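# Place each tool in its matching tray cut-out

## Task

Every tool ends up sitting in the tray cut-out shaped for it, one tool per cut-out, and stays there once the robot lets go.

## Robot and tools

Robot: two arms, left_arm and right_arm, each with a two-finger gripper and a wrist camera. Bases in the scene frame: left_arm at (+0.028, +0.340, +0.041) m, no rotation; right_arm at (-0.039, -0.365, +0.003) m, quat_wxyz (+1.000, 0, 0, -0.012). A two-camera stand sits behind the arms. Loose objects may get nudged now and then. An object that falls off the table, or is left off it, fails the task.

Scene frame: origin at table-top height, halfway between the nominal bases. +z is up, +x points out over the table, and left_arm is on the +y side. Image left and right do not match the arm names. Printed hand positions and orientations can be off by a few cm, more at long reach. The gripper's fingers point along its own +z and close along its y. end_effector_position is the point between the pads, about 1 cm behind the tips.

execute_actions(actions, cameras): actions is a list of actions. Each action holds up to 15 rows, one per 1/30 s step. A short action repeats its last row to fill the 15 steps. Every row has 14 numbers in [-1, 1], covering both arms even if one stays still: left dx, dy, dz, rx, ry, rz, opening, then the same seven for right. The six pose numbers are offsets along the scene axes, measured from that arm's Hand target at the start of the action, not from the previous row. A repeated offset therefore moves the arm again. Scale: 1.0 = 0.6 m or 180 degrees. rx, ry, rz form one rotation vector, turning about the Hand target's position. Offsets longer than 1.0 get shortened. Opening is absolute: +1 fully open (0.094 m), -1 closed. Sending six zeros re-requests the current Hand target. Images come back only when actions is empty or cameras asks for them, e.g. ["all"] or names like cam_high, cam_low, cam_left_wrist, cam_right_wrist. An unknown name invalidates the call.

move(target, speed, blend, opening_speed, grip_force, blocking, cameras): target is a single 14-number row laid out as above, or a list of up to 15 such rows. Every row is an offset from the same starting Hand targets, not from the previous row. Each gripper travels a straight line and turns the short way round. speed is m/s, 0.002 to 4.3, default 0.25; rotation is capped at twice that in rad/s. Give one speed or one per target. blend, in m, rounds the corners of a list; 0 stops at each point. opening_speed is on the -1..+1 scale per second, at least 0.2, and closes gently. grip_force is newtons per pad, 10 to 50, one value or one per arm. It persists; lower values close slowly. blocking=false returns after about 0.5 s while the move keeps going. The whole move is capped at 10 s. Paths do not avoid obstacles or the other arm. Faster moves lag and stray more and hit harder. Avoid paths that pass near an arm's own base. The result line move: reports done, off_target, moving, held or fault, plus limits such as paced or held. done means at rest within 10 mm and 2 degrees; it says nothing about contact.

wait(seconds 0..10) lets time run with the commands held. stop brakes a running move. zoom_image(camera, region [x0,y0,x1,y1] in pixels, at most 504x504) enlarges part of the latest image. finished_scene(scene 1 or 2) ends the scene for good; the goal must hold with the robot let go.

Results: end_effector_position (m) and quat_wxyz in the scene frame. Hand target is the last commanded pose after clipping; later offsets count from it. Orientation is clipped to within 40 degrees of the measured one each step. Grippers often settle a few cm short because of friction and weight. Send the missing distance as a new offset. grip_measured uses the opening scale and reads a bit wide when empty. On a hard part it reads about 0.064 narrower than the part. Tool commands lists the commands in force. Joint torques are in joint order, positive toward larger angles, noisy, and joints 3 and 4 wrap at ±28 N m. Joint velocities "within noise" means the arm is still.

Joint ranges (rad): waist ±2.880, shoulder 0 to 3.142, elbow 0 to 3.019, wrist pitch -1.693 to 1.571, wrist yaw ±1.571, wrist roll ±2.094.

Avoid: letting go of parts that are still moving, dropping from height, hitting or pressing hard on anything. Contact between the two arms, their grippers or cameras can fail the scene; the clearance check does not guard the grippers against each other. Never close one gripper on the other's fingers. A blocked arm keeps pushing until it is commanded back past its gripper. Holding loads, reaching far out or pushing toward unreachable poses heats motors. A MOTOR HOT line appears at 85 °C; at 100 °C that arm drops for 30 to 60 s. Smooth, quick, low-effort motion is better.

Each tool is called after "Call:" by a JSON object that holds its "api" and its "payload", one argument or row to a line.

## Session

Call:
{"api": "execute_actions", "payload": {
  "actions": []
}}

Scene clock: 0.00 s.
left_arm: end_effector_position=(+0.5097, +0.5877, +0.1432) grip_measured=+1.000 end_effector_quat_wxyz=(+0.465, -0.391, +0.672, +0.422) | right_arm: end_effector_position=(-0.0104, -0.6106, +0.1412) grip_measured=+1.000 end_effector_quat_wxyz=(+0.295, +0.611, +0.668, -0.305)
Joint positions: left_arm=[0.196 1.765 0.774 0.571 -1.028 -0.156 0.094] | right_arm=[-1.323 0.275 0.272 -0.7 0.15 0.064 0.094]
Joint velocities: within noise
Joint torques (N m): no reading
Heat: left arm: hottest waist 33 °C; right arm: hottest wrist pitch 28 °C.
Hand target: left_arm +0.5176, +0.5893, +0.1524; +0.475, -0.396, +0.665, +0.418 | right_arm -0.0092, -0.6158, +0.1590; +0.308, +0.607, +0.662, -0.314
Tool commands: left_gripper/opening=+1.0 right_gripper/opening=+1.0

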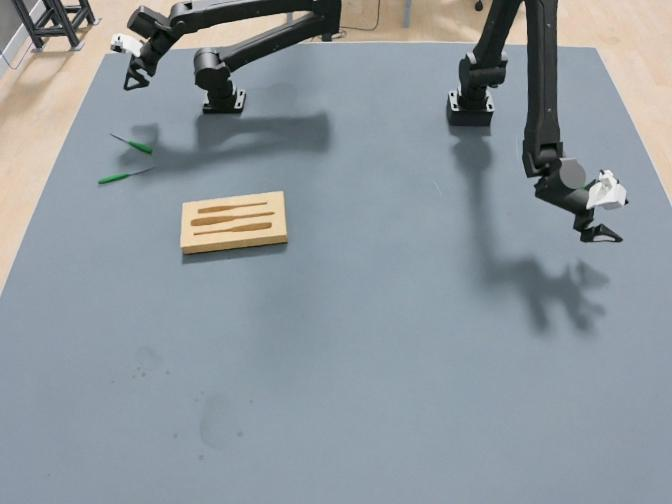

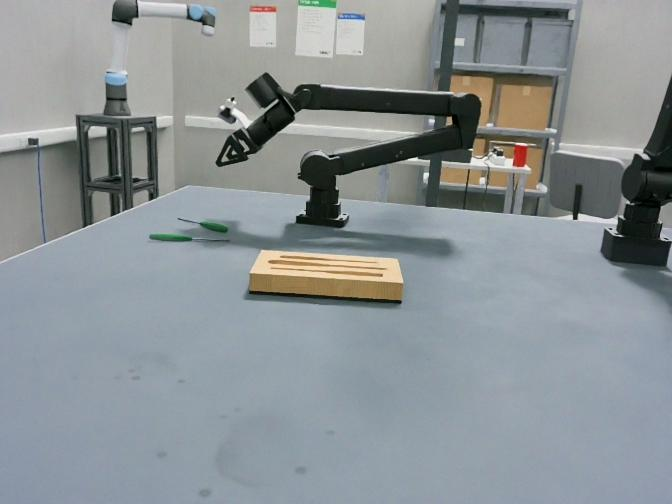

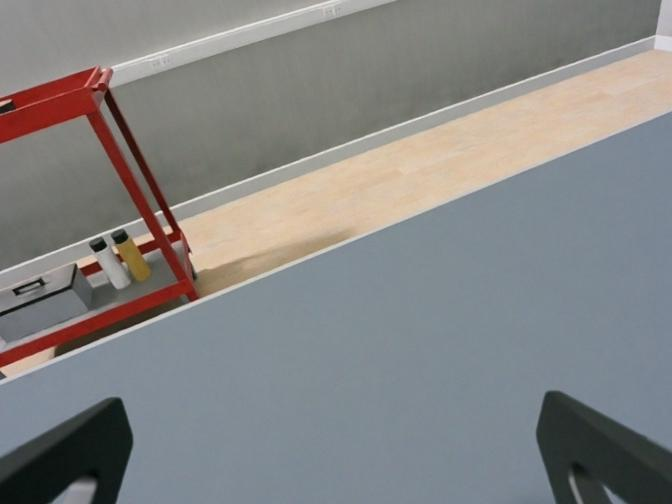

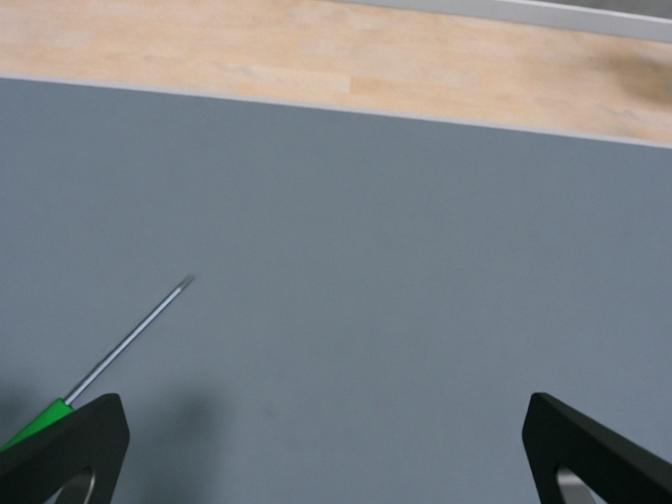

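Call:
{"api": "zoom_image", "payload": {
  "camera": "cam_high",
  "region": [80, 80, 330, 270]
}}

Call:
{"api": "zoom_image", "payload": {
  "camera": "cam_high",
  "region": [360, 110, 560, 260]
}}

Call:
{"api": "zoom_image", "payload": {
  "camera": "cam_low",
  "region": [130, 200, 430, 320]
}}

Scaled by 2.016 from the camera's 672x504 image, which has a finer 960x720 frame.

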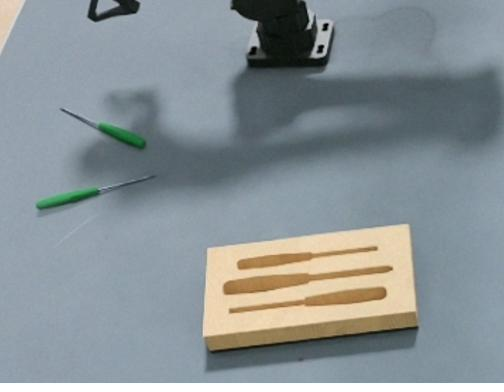

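Scaled by 2.520 from the camera's 672x504 image, which has a finer 960x720 frame.

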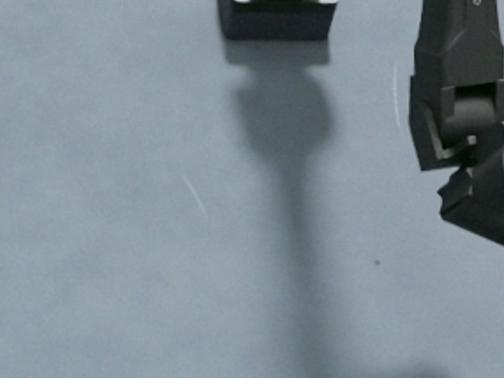

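Scaled by 1.680 from the camera's 672x504 image, which has a finer 960x720 frame.

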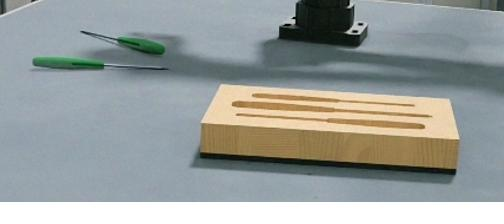

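Call:
{"api": "move", "payload": {
  "target": [-0.279, -0.3155, 0.329, -0.300, 0.341, -0.284, 1.0, 0.065, 0.026, 0.285, 0.290, -0.003, -0.026, 1.0],
  "speed": 0.3,
  "cameras": ["all"]
}}

Scene clock: 21.93 s.
left_arm: end_effector_position=(+0.3373, +0.3993, +0.3302) grip_measured=+1.000 end_effector_quat_wxyz=(-0.020, -0.007, +1.000, -0.001) | right_arm: end_effector_position=(+0.0236, -0.5959, +0.3025) grip_measured=+1.000 end_effector_quat_wxyz=(+0.037, +0.709, +0.704, -0.023)
Joint positions: left_arm=[0.187 1.189 1.268 -1.689 -0.005 0.172 0.094] | right_arm=[-1.278 0.91 1.109 -1.683 0.003 0.276 0.094]
Joint torques (N m): left_arm=[-1.61 -3.43 15.01 -0.31 0.19 0.17] | right_arm=[1.79 -4.89 14.57 0.12 -0.14 0.06]
Heat: left arm: hottest waist 33 °C; right arm: hottest elbow 30 °C.
Hand target: left_arm +0.3502, +0.4001, +0.3499; +0.001, -0.001, +1.000, +0.001 | right_arm +0.0298, -0.6001, +0.3301; +0.000, +0.707, +0.707, +0.000
Off the commanded pose: left_arm 0.023 m, 3 deg | right_arm 0.029 m, 5 deg.
joint sent to its limit (right arm) — joint 4 (wrist pitch), lower limit. The joint targets are off in orientation, not in position.
move: off_target (left_arm, right_arm)

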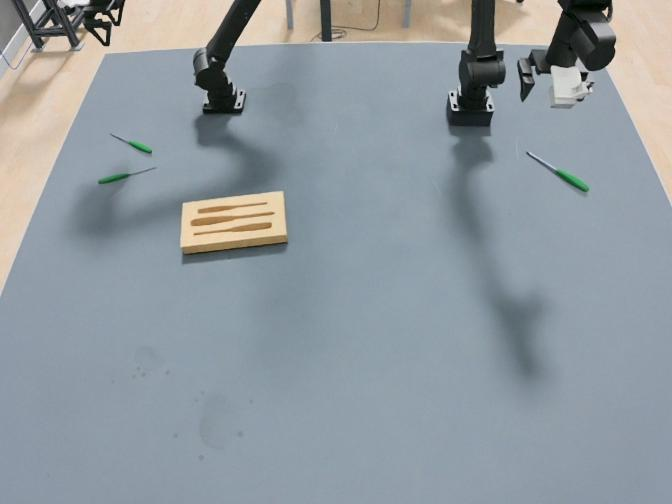

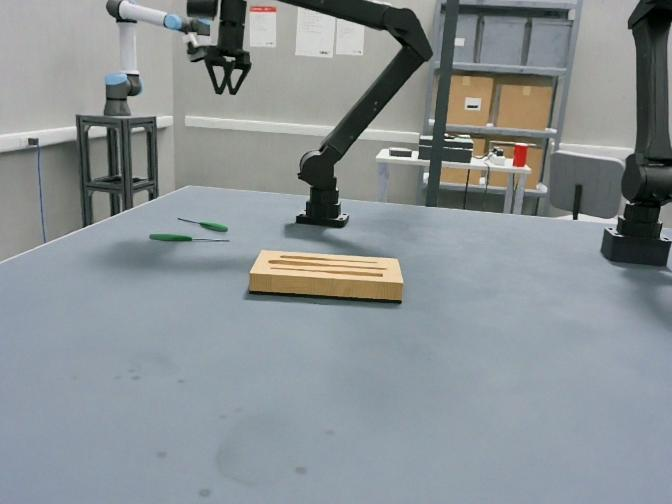

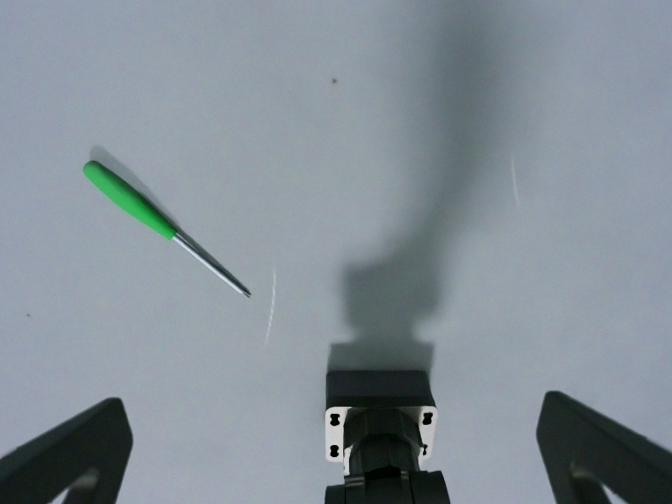

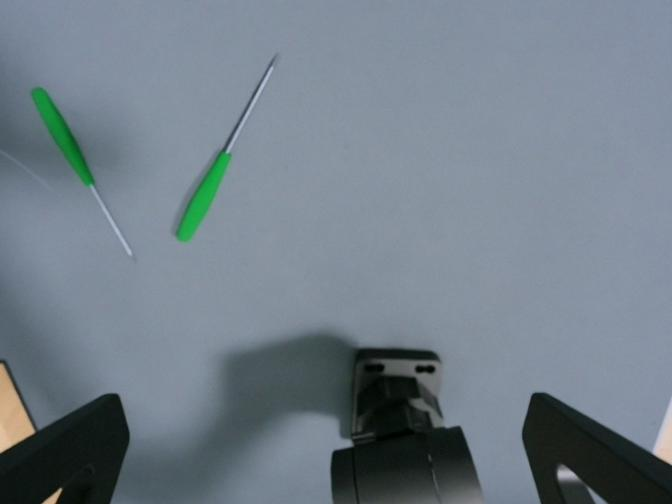

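Call:
{"api": "zoom_image", "payload": {
  "camera": "cam_high",
  "region": [500, 130, 620, 210]
}}

Call:
{"api": "zoom_image", "payload": {
  "camera": "cam_high",
  "region": [90, 120, 210, 200]
}}

Call:
{"api": "zoom_image", "payload": {
  "camera": "cam_high",
  "region": [170, 180, 300, 265]
}}

Call:
{"api": "zoom_image", "payload": {
  "camera": "cam_right_wrist",
  "region": [0, 30, 300, 280]
}}

Call:
{"api": "zoom_image", "payload": {
  "camera": "cam_left_wrist",
  "region": [50, 130, 290, 330]
}}

Scaled by 4.200 from the camera's 672x504 image, which has a finer 960x720 frame.

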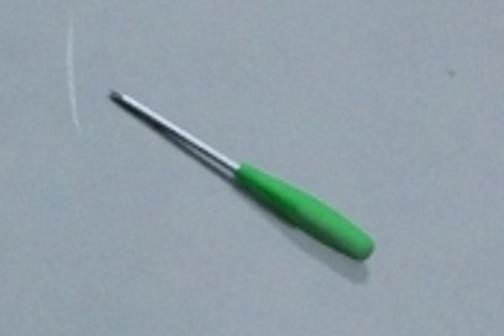

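Scaled by 4.200 from the camera's 672x504 image, which has a finer 960x720 frame.

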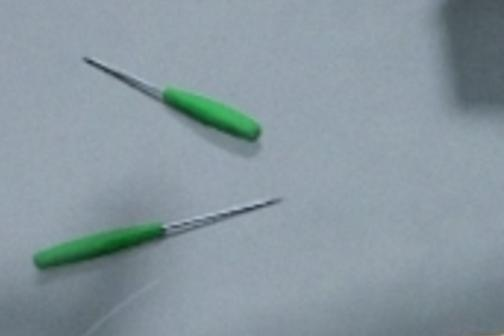

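Scaled by 3.877 from the camera's 672x504 image, which has a finer 960x720 frame.

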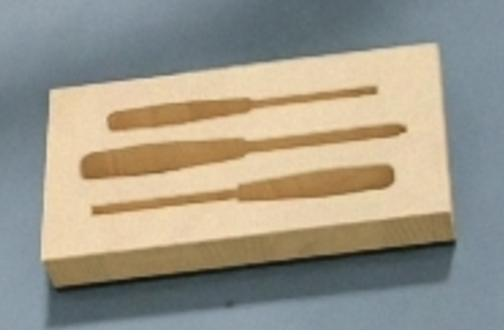

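Scaled by 1.680 from the camera's 672x504 image, which has a finer 960x720 frame.

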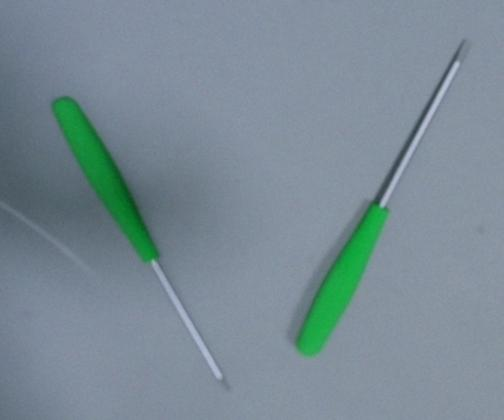

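Scaled by 2.100 from the camera's 672x504 image, which has a finer 960x720 frame.

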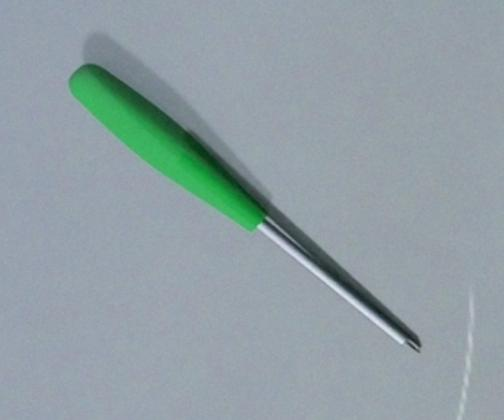

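Call:
{"api": "move", "payload": {
  "target": [-0.067, 0.333, -0.117, 0, 0, 0.2556, 1.0, 0.4253, -0.108, -0.05, 0, 0, 0.25, 1.0],
  "speed": 0.3,
  "cameras": ["all"]
}}

Scene clock: 75.53 s.
left_arm: end_effector_position=(+0.3057, +0.5931, +0.2747) grip_measured=+1.000 end_effector_quat_wxyz=(-0.010, -0.384, +0.923, -0.002) | right_arm: end_effector_position=(+0.2718, -0.6597, +0.2811) grip_measured=+1.000 end_effector_quat_wxyz=(-0.019, +0.393, +0.919, +0.005)
Joint positions: left_arm=[0.737 1.336 1.25 -1.504 -0.004 -0.051 0.094] | right_arm=[-0.733 1.482 1.515 -1.643 0.003 0.051 0.094]
Joint torques (N m): left_arm=[-0.73 -5.48 11.58 0.21 0.12 0] | right_arm=[1.55 -12.92 14.42 -0.12 -0.13 -0.15]
Heat: left arm: hottest waist 33 °C; right arm: hottest elbow 35 °C.
Hand target: left_arm +0.3100, +0.5999, +0.2796; +0.000, -0.391, +0.920, +0.001 | right_arm +0.2850, -0.6650, +0.3001; +0.000, +0.383, +0.924, +0.000
Off the commanded pose: left_arm 0.010 m, 2 deg | right_arm 0.024 m, 3 deg.
move: off_target (right_arm)

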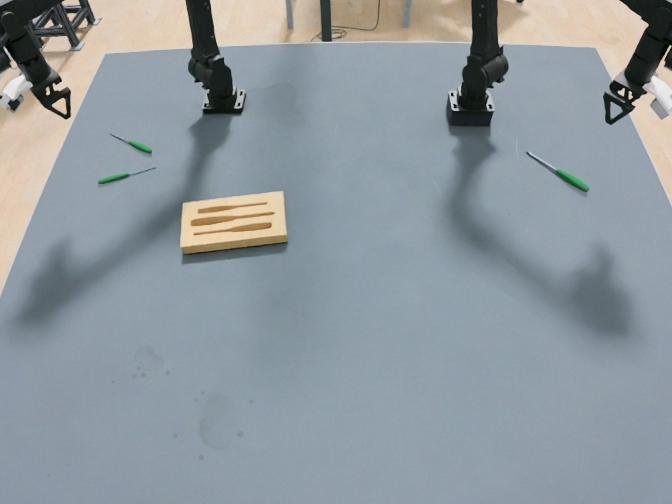

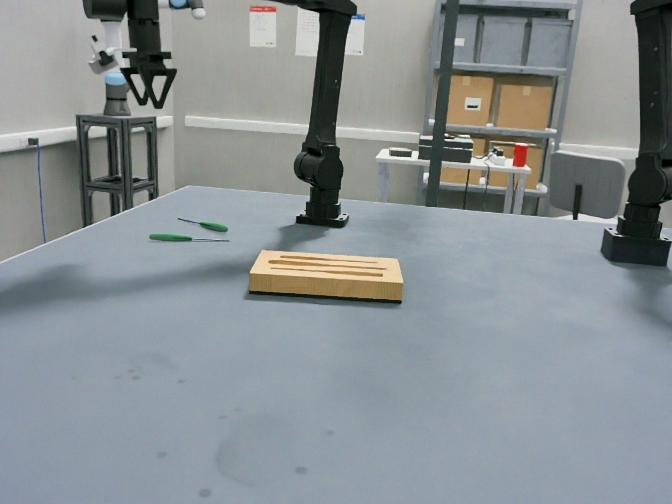

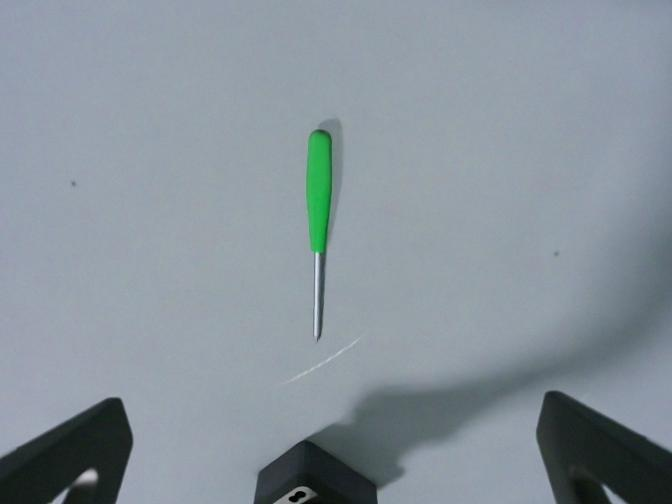

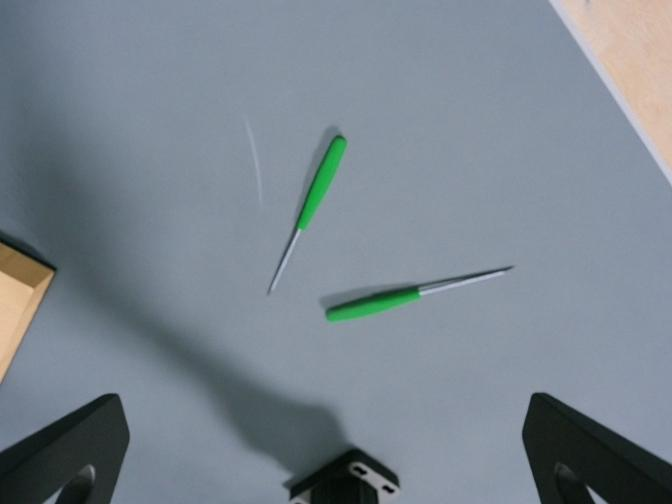

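Call:
{"api": "zoom_image", "payload": {
  "camera": "cam_right_wrist",
  "region": [240, 110, 540, 340]
}}

Call:
{"api": "zoom_image", "payload": {
  "camera": "cam_left_wrist",
  "region": [220, 110, 420, 360]
}}

Scaled by 1.680 from the camera's 672x504 image, which has a finer 960x720 frame.

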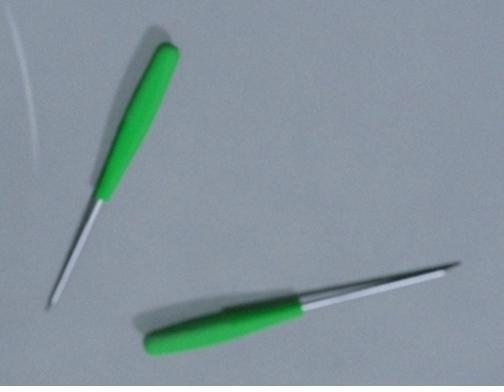

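Scaled by 2.016 from the camera's 672x504 image, which has a finer 960x720 frame.

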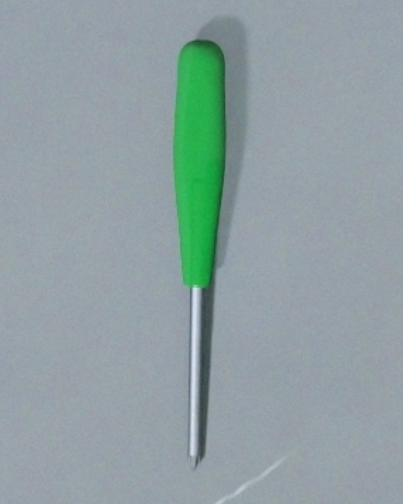

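Call:
{"api": "move", "payload": {
  "target": [0, 0, -0.1667, 0, 0, 0, 1.0, 0, 0, -0.1667, 0, 0, 0, 1.0],
  "speed": 0.25,
  "cameras": ["cam_left_wrist", "cam_right_wrist"]
}}

Scene clock: 87.20 s.
left_arm: end_effector_position=(+0.3083, +0.5954, +0.1781) grip_measured=+1.000 end_effector_quat_wxyz=(-0.006, -0.384, +0.923, +0.000) | right_arm: end_effector_position=(+0.2803, -0.6677, +0.2047) grip_measured=+1.000 end_effector_quat_wxyz=(-0.001, +0.392, +0.920, -0.001)
Joint positions: left_arm=[0.737 1.395 1.048 -1.235 -0.004 -0.051 0.094] | right_arm=[-0.733 1.501 1.336 -1.406 0.003 0.051 0.094]
Joint torques (N m): left_arm=[-0.79 -6.12 10 0.18 0.13 0.01] | right_arm=[1.61 -13.51 8.4 0.8 -0.12 -0.15]
Heat: left arm: hottest waist 33 °C; right arm: hottest elbow 35 °C.
Hand target: left_arm +0.3100, +0.5998, +0.1795; +0.000, -0.391, +0.920, +0.001 | right_arm +0.2850, -0.6650, +0.2001; +0.000, +0.383, +0.924, +0.000
Off the commanded pose: left_arm 0.005 m, 1 deg | right_arm 0.007 m, 1 deg.
move: done
Images, in order (width x height): cam_left_wrist 672x504, cam_right_wrist 672x504.

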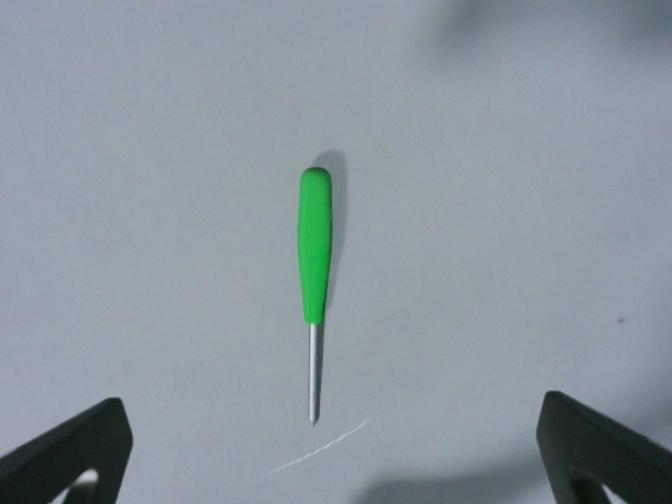

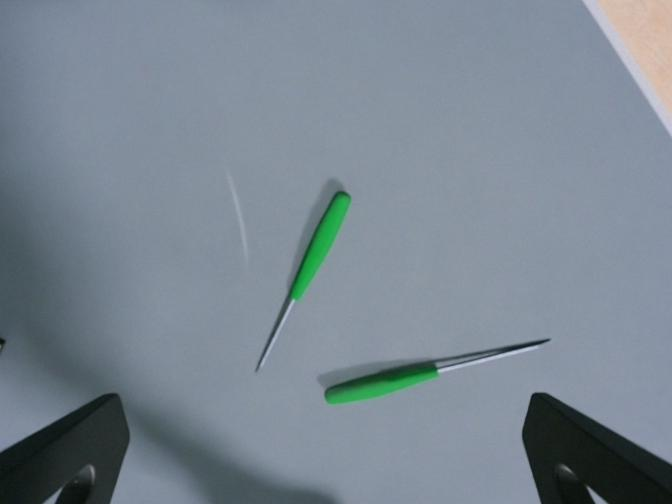

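Call:
{"api": "move", "payload": {
  "target": [-0.0522, -0.0215, -0.13, 0, 0, -0.0153, 1.0, 0.125, 0.55, 0.0833, 0, 0, -0.25, 1.0],
  "speed": 0.3,
  "cameras": ["cam_high", "cam_left_wrist", "cam_right_wrist"]
}}

Scene clock: 119.27 s.
left_arm: end_effector_position=(+0.2798, +0.5832, +0.1041) grip_measured=+1.000 end_effector_quat_wxyz=(+0.000, -0.368, +0.930, +0.002) | right_arm: end_effector_position=(+0.3439, -0.3411, +0.2319) grip_measured=+1.000 end_effector_quat_wxyz=(-0.014, +0.709, +0.705, -0.013)
Joint positions: left_arm=[0.766 1.405 0.842 -1.007 -0.004 0.012 0.094] | right_arm=[0.086 1.37 1.27 -1.508 -0.004 1.638 0.094]
Joint torques (N m): left_arm=[-0.38 -4.95 8.64 0.23 0.13 0.16] | right_arm=[1.96 -10.29 14.41 -0.2 0.19 0.04]
Heat: left arm: hottest waist 33 °C; right arm: hottest elbow 32 °C.
Hand target: left_arm +0.2787, +0.5870, +0.1016; +0.001, -0.369, +0.929, +0.001 | right_arm +0.3600, -0.3350, +0.2501; +0.000, +0.707, +0.707, +0.000
Off the commanded pose: left_arm 0.005 m, 0 deg | right_arm 0.025 m, 2 deg.
move: off_target (right_arm)
Images, in order (width x height): cam_high 672x504, cam_left_wrist 672x504, cam_right_wrist 672x504.

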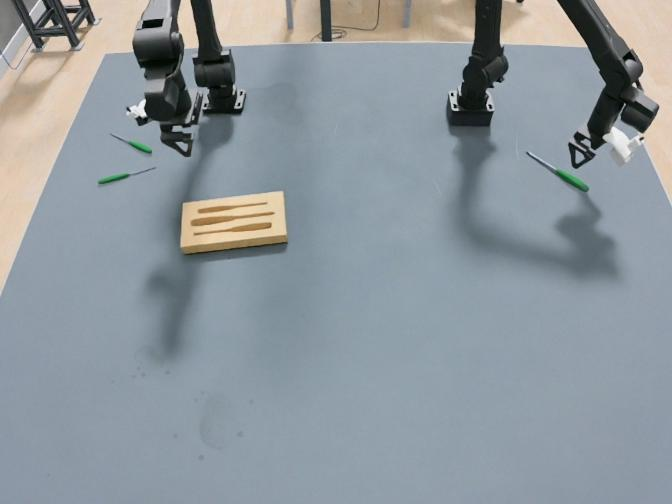

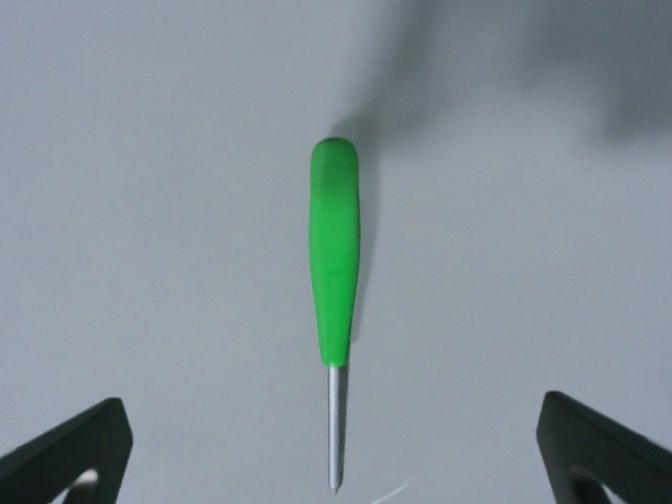

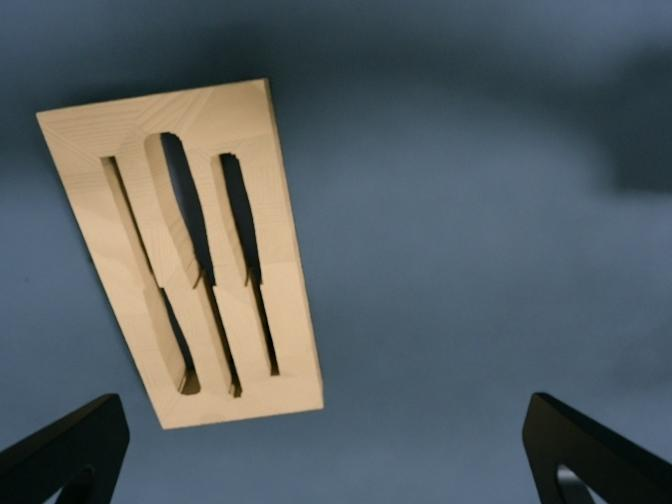

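Call:
{"api": "zoom_image", "payload": {
  "camera": "cam_right_wrist",
  "region": [20, 60, 340, 440]
}}

Call:
{"api": "zoom_image", "payload": {
  "camera": "cam_left_wrist",
  "region": [240, 110, 440, 504]
}}

Call:
{"api": "zoom_image", "payload": {
  "camera": "cam_high",
  "region": [520, 120, 620, 210]
}}

Scaled by 1.326 from the camera's 672x504 image, which has a finer 960x720 frame.

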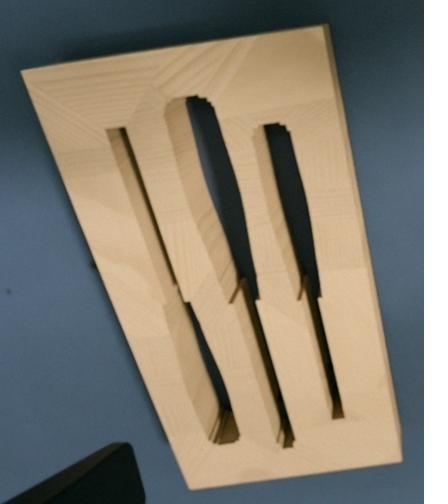

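Scaled by 1.279 from the camera's 672x504 image, which has a finer 960x720 frame.

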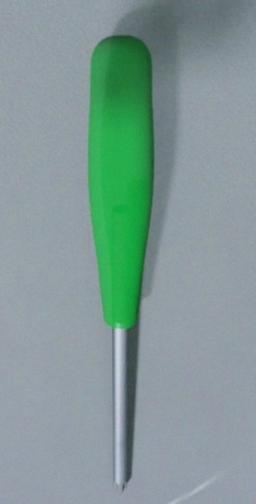

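Scaled by 5.040 from the camera's 672x504 image, which has a finer 960x720 frame.

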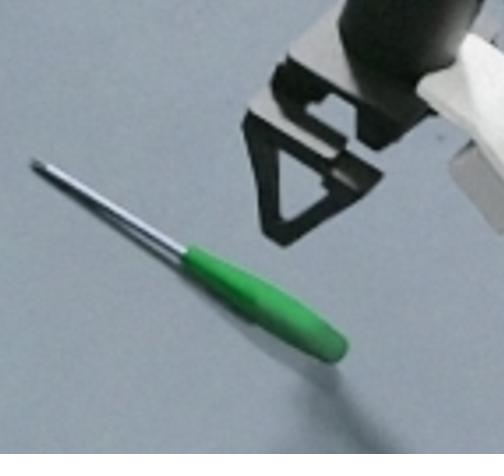

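Call:
{"api": "zoom_image", "payload": {
  "camera": "cam_right_wrist",
  "region": [90, 110, 290, 290]
}}

Call:
{"api": "zoom_image", "payload": {
  "camera": "cam_right_wrist",
  "region": [120, 260, 340, 440]
}}

Scaled by 2.520 from the camera's 672x504 image, which has a finer 960x720 frame.

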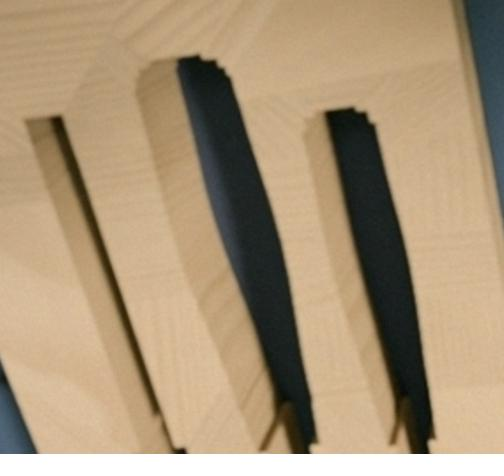

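Scaled by 2.291 from the camera's 672x504 image, which has a finer 960x720 frame.

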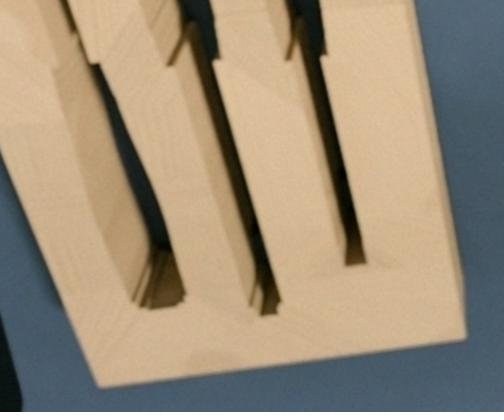

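Call:
{"api": "execute_actions", "payload": {
  "actions": [],
  "cameras": ["cam_low"]
}}

Call:
{"api": "zoom_image", "payload": {
  "camera": "cam_low",
  "region": [230, 235, 430, 320]
}}

Scene clock: 149.00 s.
left_arm: end_effector_position=(+0.2798, +0.5832, +0.1041) grip_measured=+1.000 end_effector_quat_wxyz=(+0.000, -0.368, +0.930, +0.002) | right_arm: end_effector_position=(+0.3439, -0.3411, +0.2319) grip_measured=+1.000 end_effector_quat_wxyz=(-0.014, +0.709, +0.705, -0.013)
Joint positions: left_arm=[0.766 1.405 0.842 -1.007 -0.004 0.012 0.094] | right_arm=[0.086 1.37 1.27 -1.508 -0.004 1.639 0.094]
Joint velocities: within noise
Joint torques (N m): left_arm=[-0.32 -4.89 8.62 0.24 0.13 0.16] | right_arm=[1.85 -10.29 14.39 -0.23 0.17 0.06]
Heat: left arm: hottest waist 32 °C; right arm: hottest elbow 38 °C.
Hand target: left_arm +0.2787, +0.5870, +0.1016; +0.001, -0.369, +0.929, +0.001 | right_arm +0.3600, -0.3350, +0.2501; +0.000, +0.708, +0.707, +0.000
Tool commands: left_gripper/opening=+1.0 right_gripper/opening=+1.0
Off the commanded pose: left_arm 0.005 m, 0 deg | right_arm 0.025 m, 2 deg.
Images, in order (width x height): cam_low 672x504.

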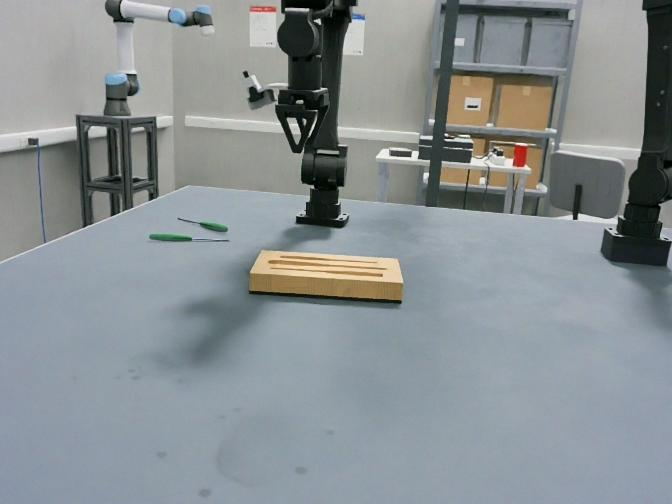

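Scaled by 2.520 from the camera's 672x504 image, which has a finer 960x720 frame.

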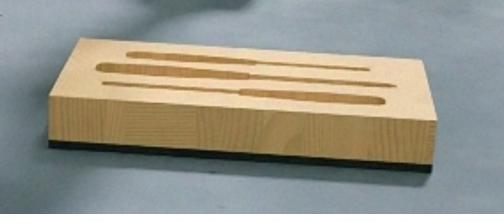

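Call:
{"api": "zoom_image", "payload": {
  "camera": "cam_low",
  "region": [260, 80, 350, 170]
}}

Scaled by 5.600 from the camera's 672x504 image, which has a finer 960x720 frame.

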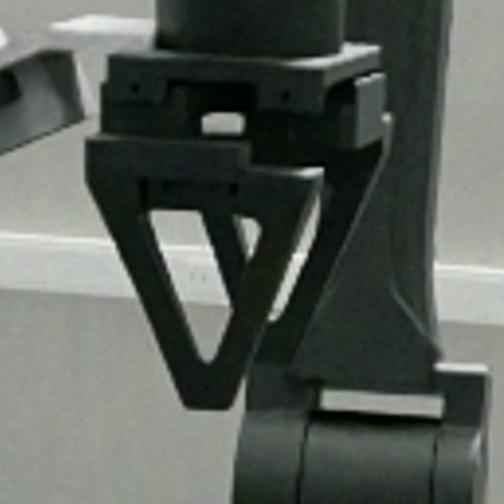

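Call:
{"api": "move", "payload": {
  "target": [-0.0073, -0.0068, -0.1, 0, 0, 0, 1.0, 0, 0, 0, 0, 0, 0, 1.0],
  "speed": 0.2,
  "cameras": ["cam_left_wrist", "cam_high"]
}}

Scene clock: 174.53 s.
left_arm: end_effector_position=(+0.2746, +0.5784, +0.0427) grip_measured=+1.000 end_effector_quat_wxyz=(-0.002, -0.368, +0.930, +0.001) | right_arm: end_effector_position=(+0.3439, -0.3411, +0.2319) grip_measured=+1.000 end_effector_quat_wxyz=(-0.014, +0.709, +0.705, -0.013)
Joint positions: left_arm=[0.767 1.509 0.75 -0.816 -0.004 0.013 0.094] | right_arm=[0.086 1.37 1.27 -1.508 -0.004 1.639 0.094]
Joint torques (N m): left_arm=[-0.38 -5.36 7.65 0.2 0.13 0.16] | right_arm=[1.85 -10.34 14.37 -0.18 0.19 0.06]
Heat: left arm: hottest waist 32 °C; right arm: hottest elbow 40 °C.
Hand target: left_arm +0.2743, +0.5829, +0.0416; +0.001, -0.369, +0.929, +0.001 | right_arm +0.3600, -0.3350, +0.2501; +0.000, +0.708, +0.707, +0.000
Off the commanded pose: left_arm 0.005 m, 0 deg | right_arm 0.025 m, 2 deg.
move: off_target (right_arm)
Images, in order (width x height): cam_high 672x504, cam_left_wrist 672x504.

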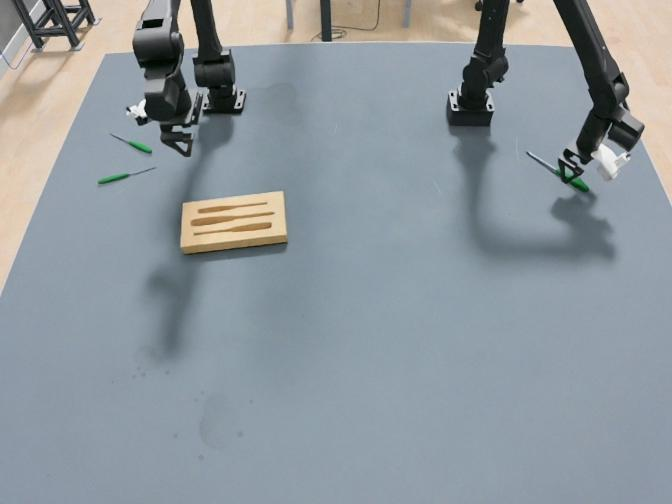

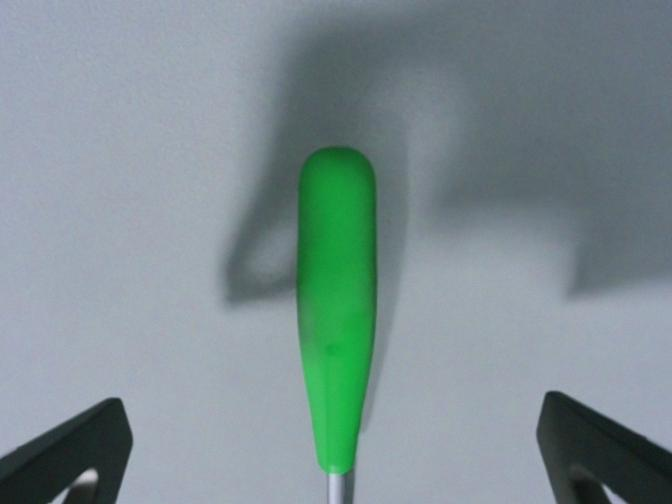

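Call:
{"api": "move", "payload": {
  "target": [0, 0, -0.0445, 0, 0, 0, 1.0, 0, 0, 0, 0, 0, 0, 1.0],
  "speed": 0.1,
  "cameras": ["cam_left_wrist", "cam_high"]
}}

Call:
{"api": "zoom_image", "payload": {
  "camera": "cam_high",
  "region": [520, 120, 640, 220]
}}

Scene clock: 178.93 s.
left_arm: end_effector_position=(+0.2760, +0.5797, +0.0174) grip_measured=+1.000 end_effector_quat_wxyz=(+0.000, -0.368, +0.930, +0.002) | right_arm: end_effector_position=(+0.3439, -0.3411, +0.2319) grip_measured=+1.000 end_effector_quat_wxyz=(-0.014, +0.709, +0.705, -0.013)
Joint positions: left_arm=[0.767 1.57 0.729 -0.729 -0.004 0.013 0.094] | right_arm=[0.086 1.37 1.27 -1.508 -0.004 1.639 0.094]
Joint torques (N m): left_arm=[-0.38 -5.54 6.86 0.27 0.14 0.16] | right_arm=[1.9 -10.23 14.39 -0.13 0.18 0.05]
Heat: left arm: hottest waist 32 °C; right arm: hottest elbow 40 °C.
Hand target: left_arm +0.2744, +0.5830, +0.0149; +0.001, -0.369, +0.929, +0.001 | right_arm +0.3600, -0.3350, +0.2501; +0.000, +0.708, +0.707, +0.000
Off the commanded pose: left_arm 0.004 m, 0 deg | right_arm 0.025 m, 2 deg.
move: off_target (right_arm)
Images, in order (width x height): cam_high 672x504, cam_left_wrist 672x504.

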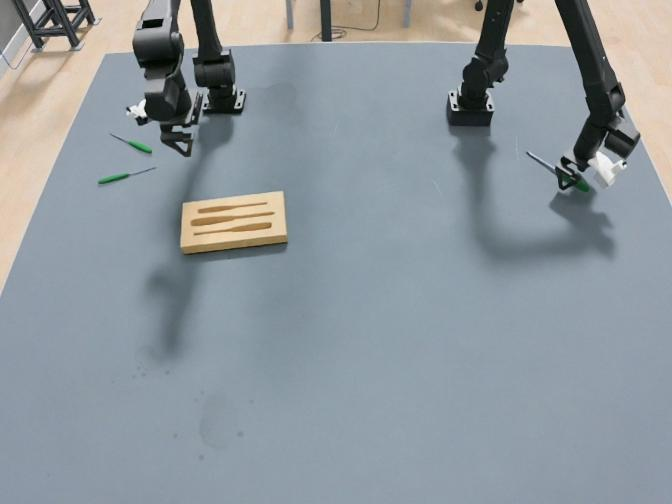

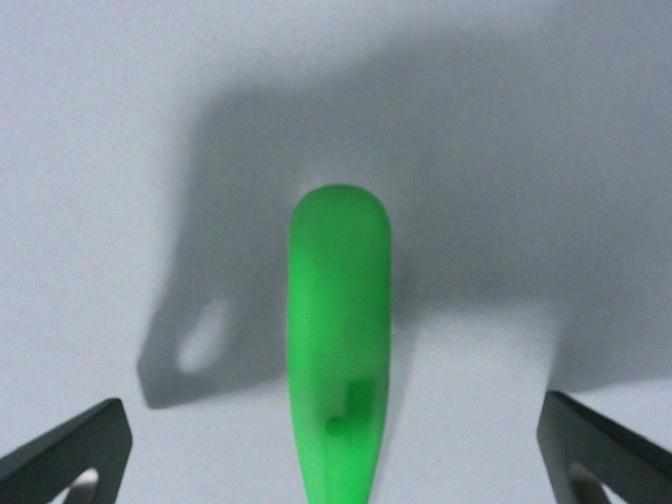

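Scaled by 4.200 from the camera's 672x504 image, which has a finer 960x720 frame.

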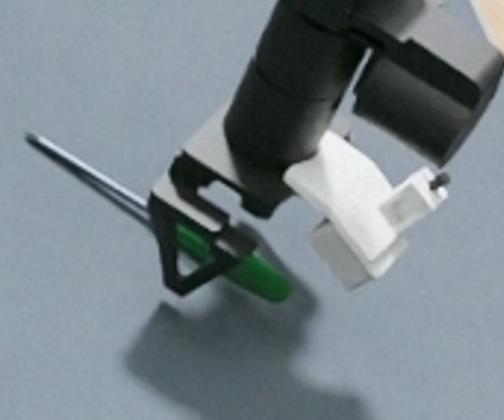

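Call:
{"api": "move", "payload": {
  "target": [0, 0, 0, 0, 0, 0, -0.75, 0, 0, 0, 0, 0, 0, 1.0],
  "opening_speed": 1.2,
  "cameras": ["cam_left_wrist"]
}}

Scene clock: 183.43 s.
left_arm: end_effector_position=(+0.2759, +0.5798, +0.0174) grip_measured=-0.616 end_effector_quat_wxyz=(+0.000, -0.368, +0.930, +0.002) | right_arm: end_effector_position=(+0.3439, -0.3411, +0.2319) grip_measured=+1.000 end_effector_quat_wxyz=(-0.014, +0.709, +0.705, -0.013)
Joint positions: left_arm=[0.767 1.57 0.729 -0.729 -0.004 0.013 0.018] | right_arm=[0.086 1.37 1.27 -1.508 -0.004 1.639 0.094]
Joint torques (N m): left_arm=[-0.38 -5.54 6.86 0.23 0.13 0.16] | right_arm=[2.02 -10.23 14.42 -0.2 0.19 0.06]
Heat: left arm: hottest waist 32 °C; right arm: hottest elbow 40 °C.
Hand target: left_arm +0.2743, +0.5830, +0.0149; +0.001, -0.369, +0.929, +0.001 | right_arm +0.3600, -0.3350, +0.2501; +0.000, +0.708, +0.707, +0.000
Off the commanded pose: left_arm 0.004 m, 0 deg | right_arm 0.025 m, 2 deg.
move: off_target (right_arm)
Images, in order (width x height): cam_left_wrist 672x504.

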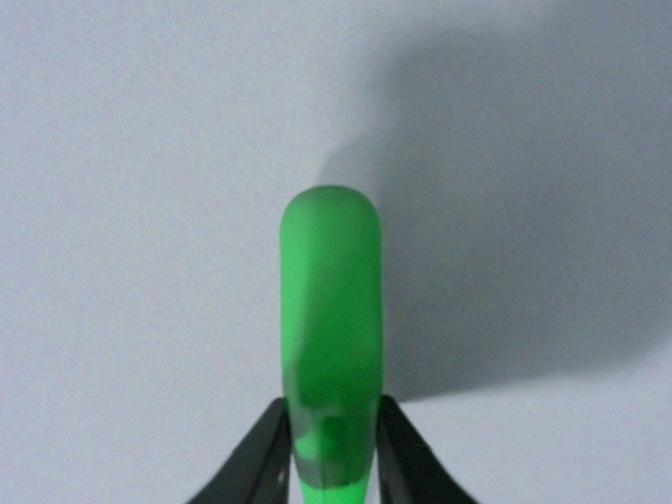

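Call:
{"api": "move", "payload": {
  "target": [
    [0, 0, 0.225, 0, 0, 0, -0.75, -0.03, -0.1, -0.03, 0, 0, 0.025, 1.0],
    [0.176, -0.4217, 0.225, 0, 0, -0.2406, -0.75, -0.1, -0.3, -0.1, 0, 0, 0.07, 1.0],
    [0.043, -0.888, 0.225, 0, 0, -0.4056, -0.75, -0.158, -0.488, -0.167, 0, 0, 0.1167, 1.0]
  ],
  "speed": 0.25,
  "blend": 0.05,
  "cameras": ["all"]
}}

Scene clock: 200.90 s.
left_arm: end_effector_position=(+0.2847, +0.0680, +0.1339) grip_measured=-0.616 end_effector_quat_wxyz=(-0.019, +0.259, +0.966, +0.012) | right_arm: end_effector_position=(+0.2643, -0.6204, +0.1520) grip_measured=+1.000 end_effector_quat_wxyz=(-0.003, +0.565, +0.825, -0.001)
Joint positions: left_arm=[-0.815 1.453 0.982 -1.143 0 -0.291 0.018] | right_arm=[-0.673 1.427 1.114 -1.264 0.003 0.505 0.094]
Joint torques (N m): left_arm=[-1.67 -5.89 13.71 -0.24 -0.05 0] | right_arm=[0.03 -11.11 9.11 0.81 -0.09 -0.15]
Heat: left arm: hottest waist 32 °C; right arm: hottest elbow 40 °C.
Hand target: left_arm +0.3001, +0.0502, +0.1499; +0.001, +0.256, +0.967, +0.001 | right_arm +0.2653, -0.6279, +0.1499; +0.000, +0.567, +0.824, +0.000
Off the commanded pose: left_arm 0.028 m, 3 deg | right_arm 0.008 m, 0 deg.
move: off_target (left_arm)

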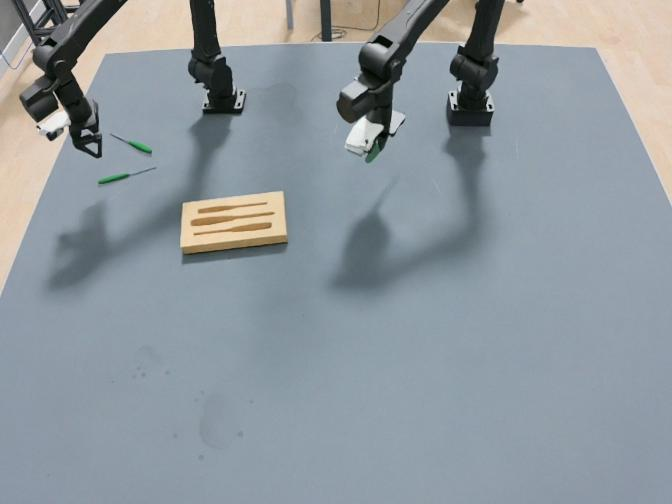

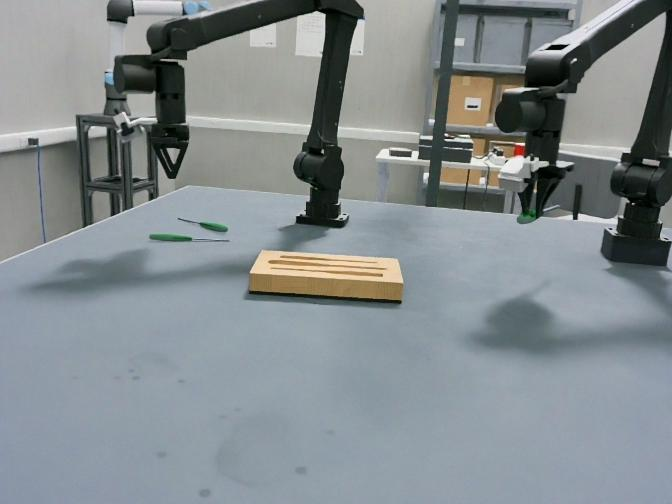

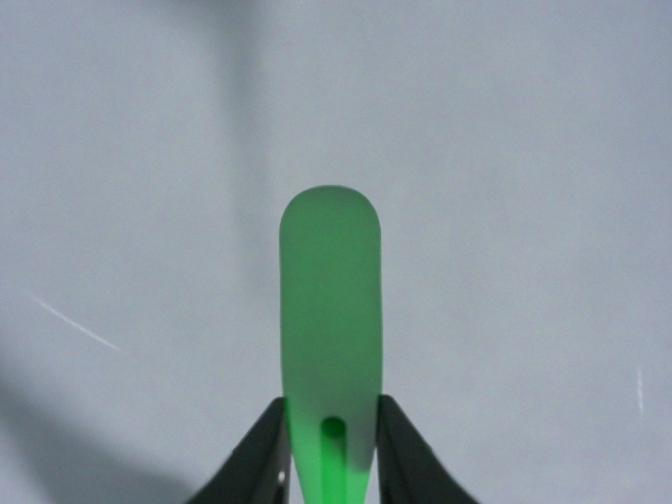

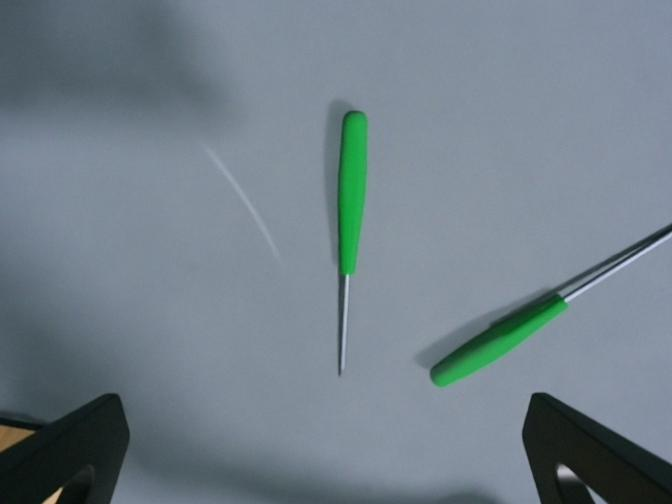

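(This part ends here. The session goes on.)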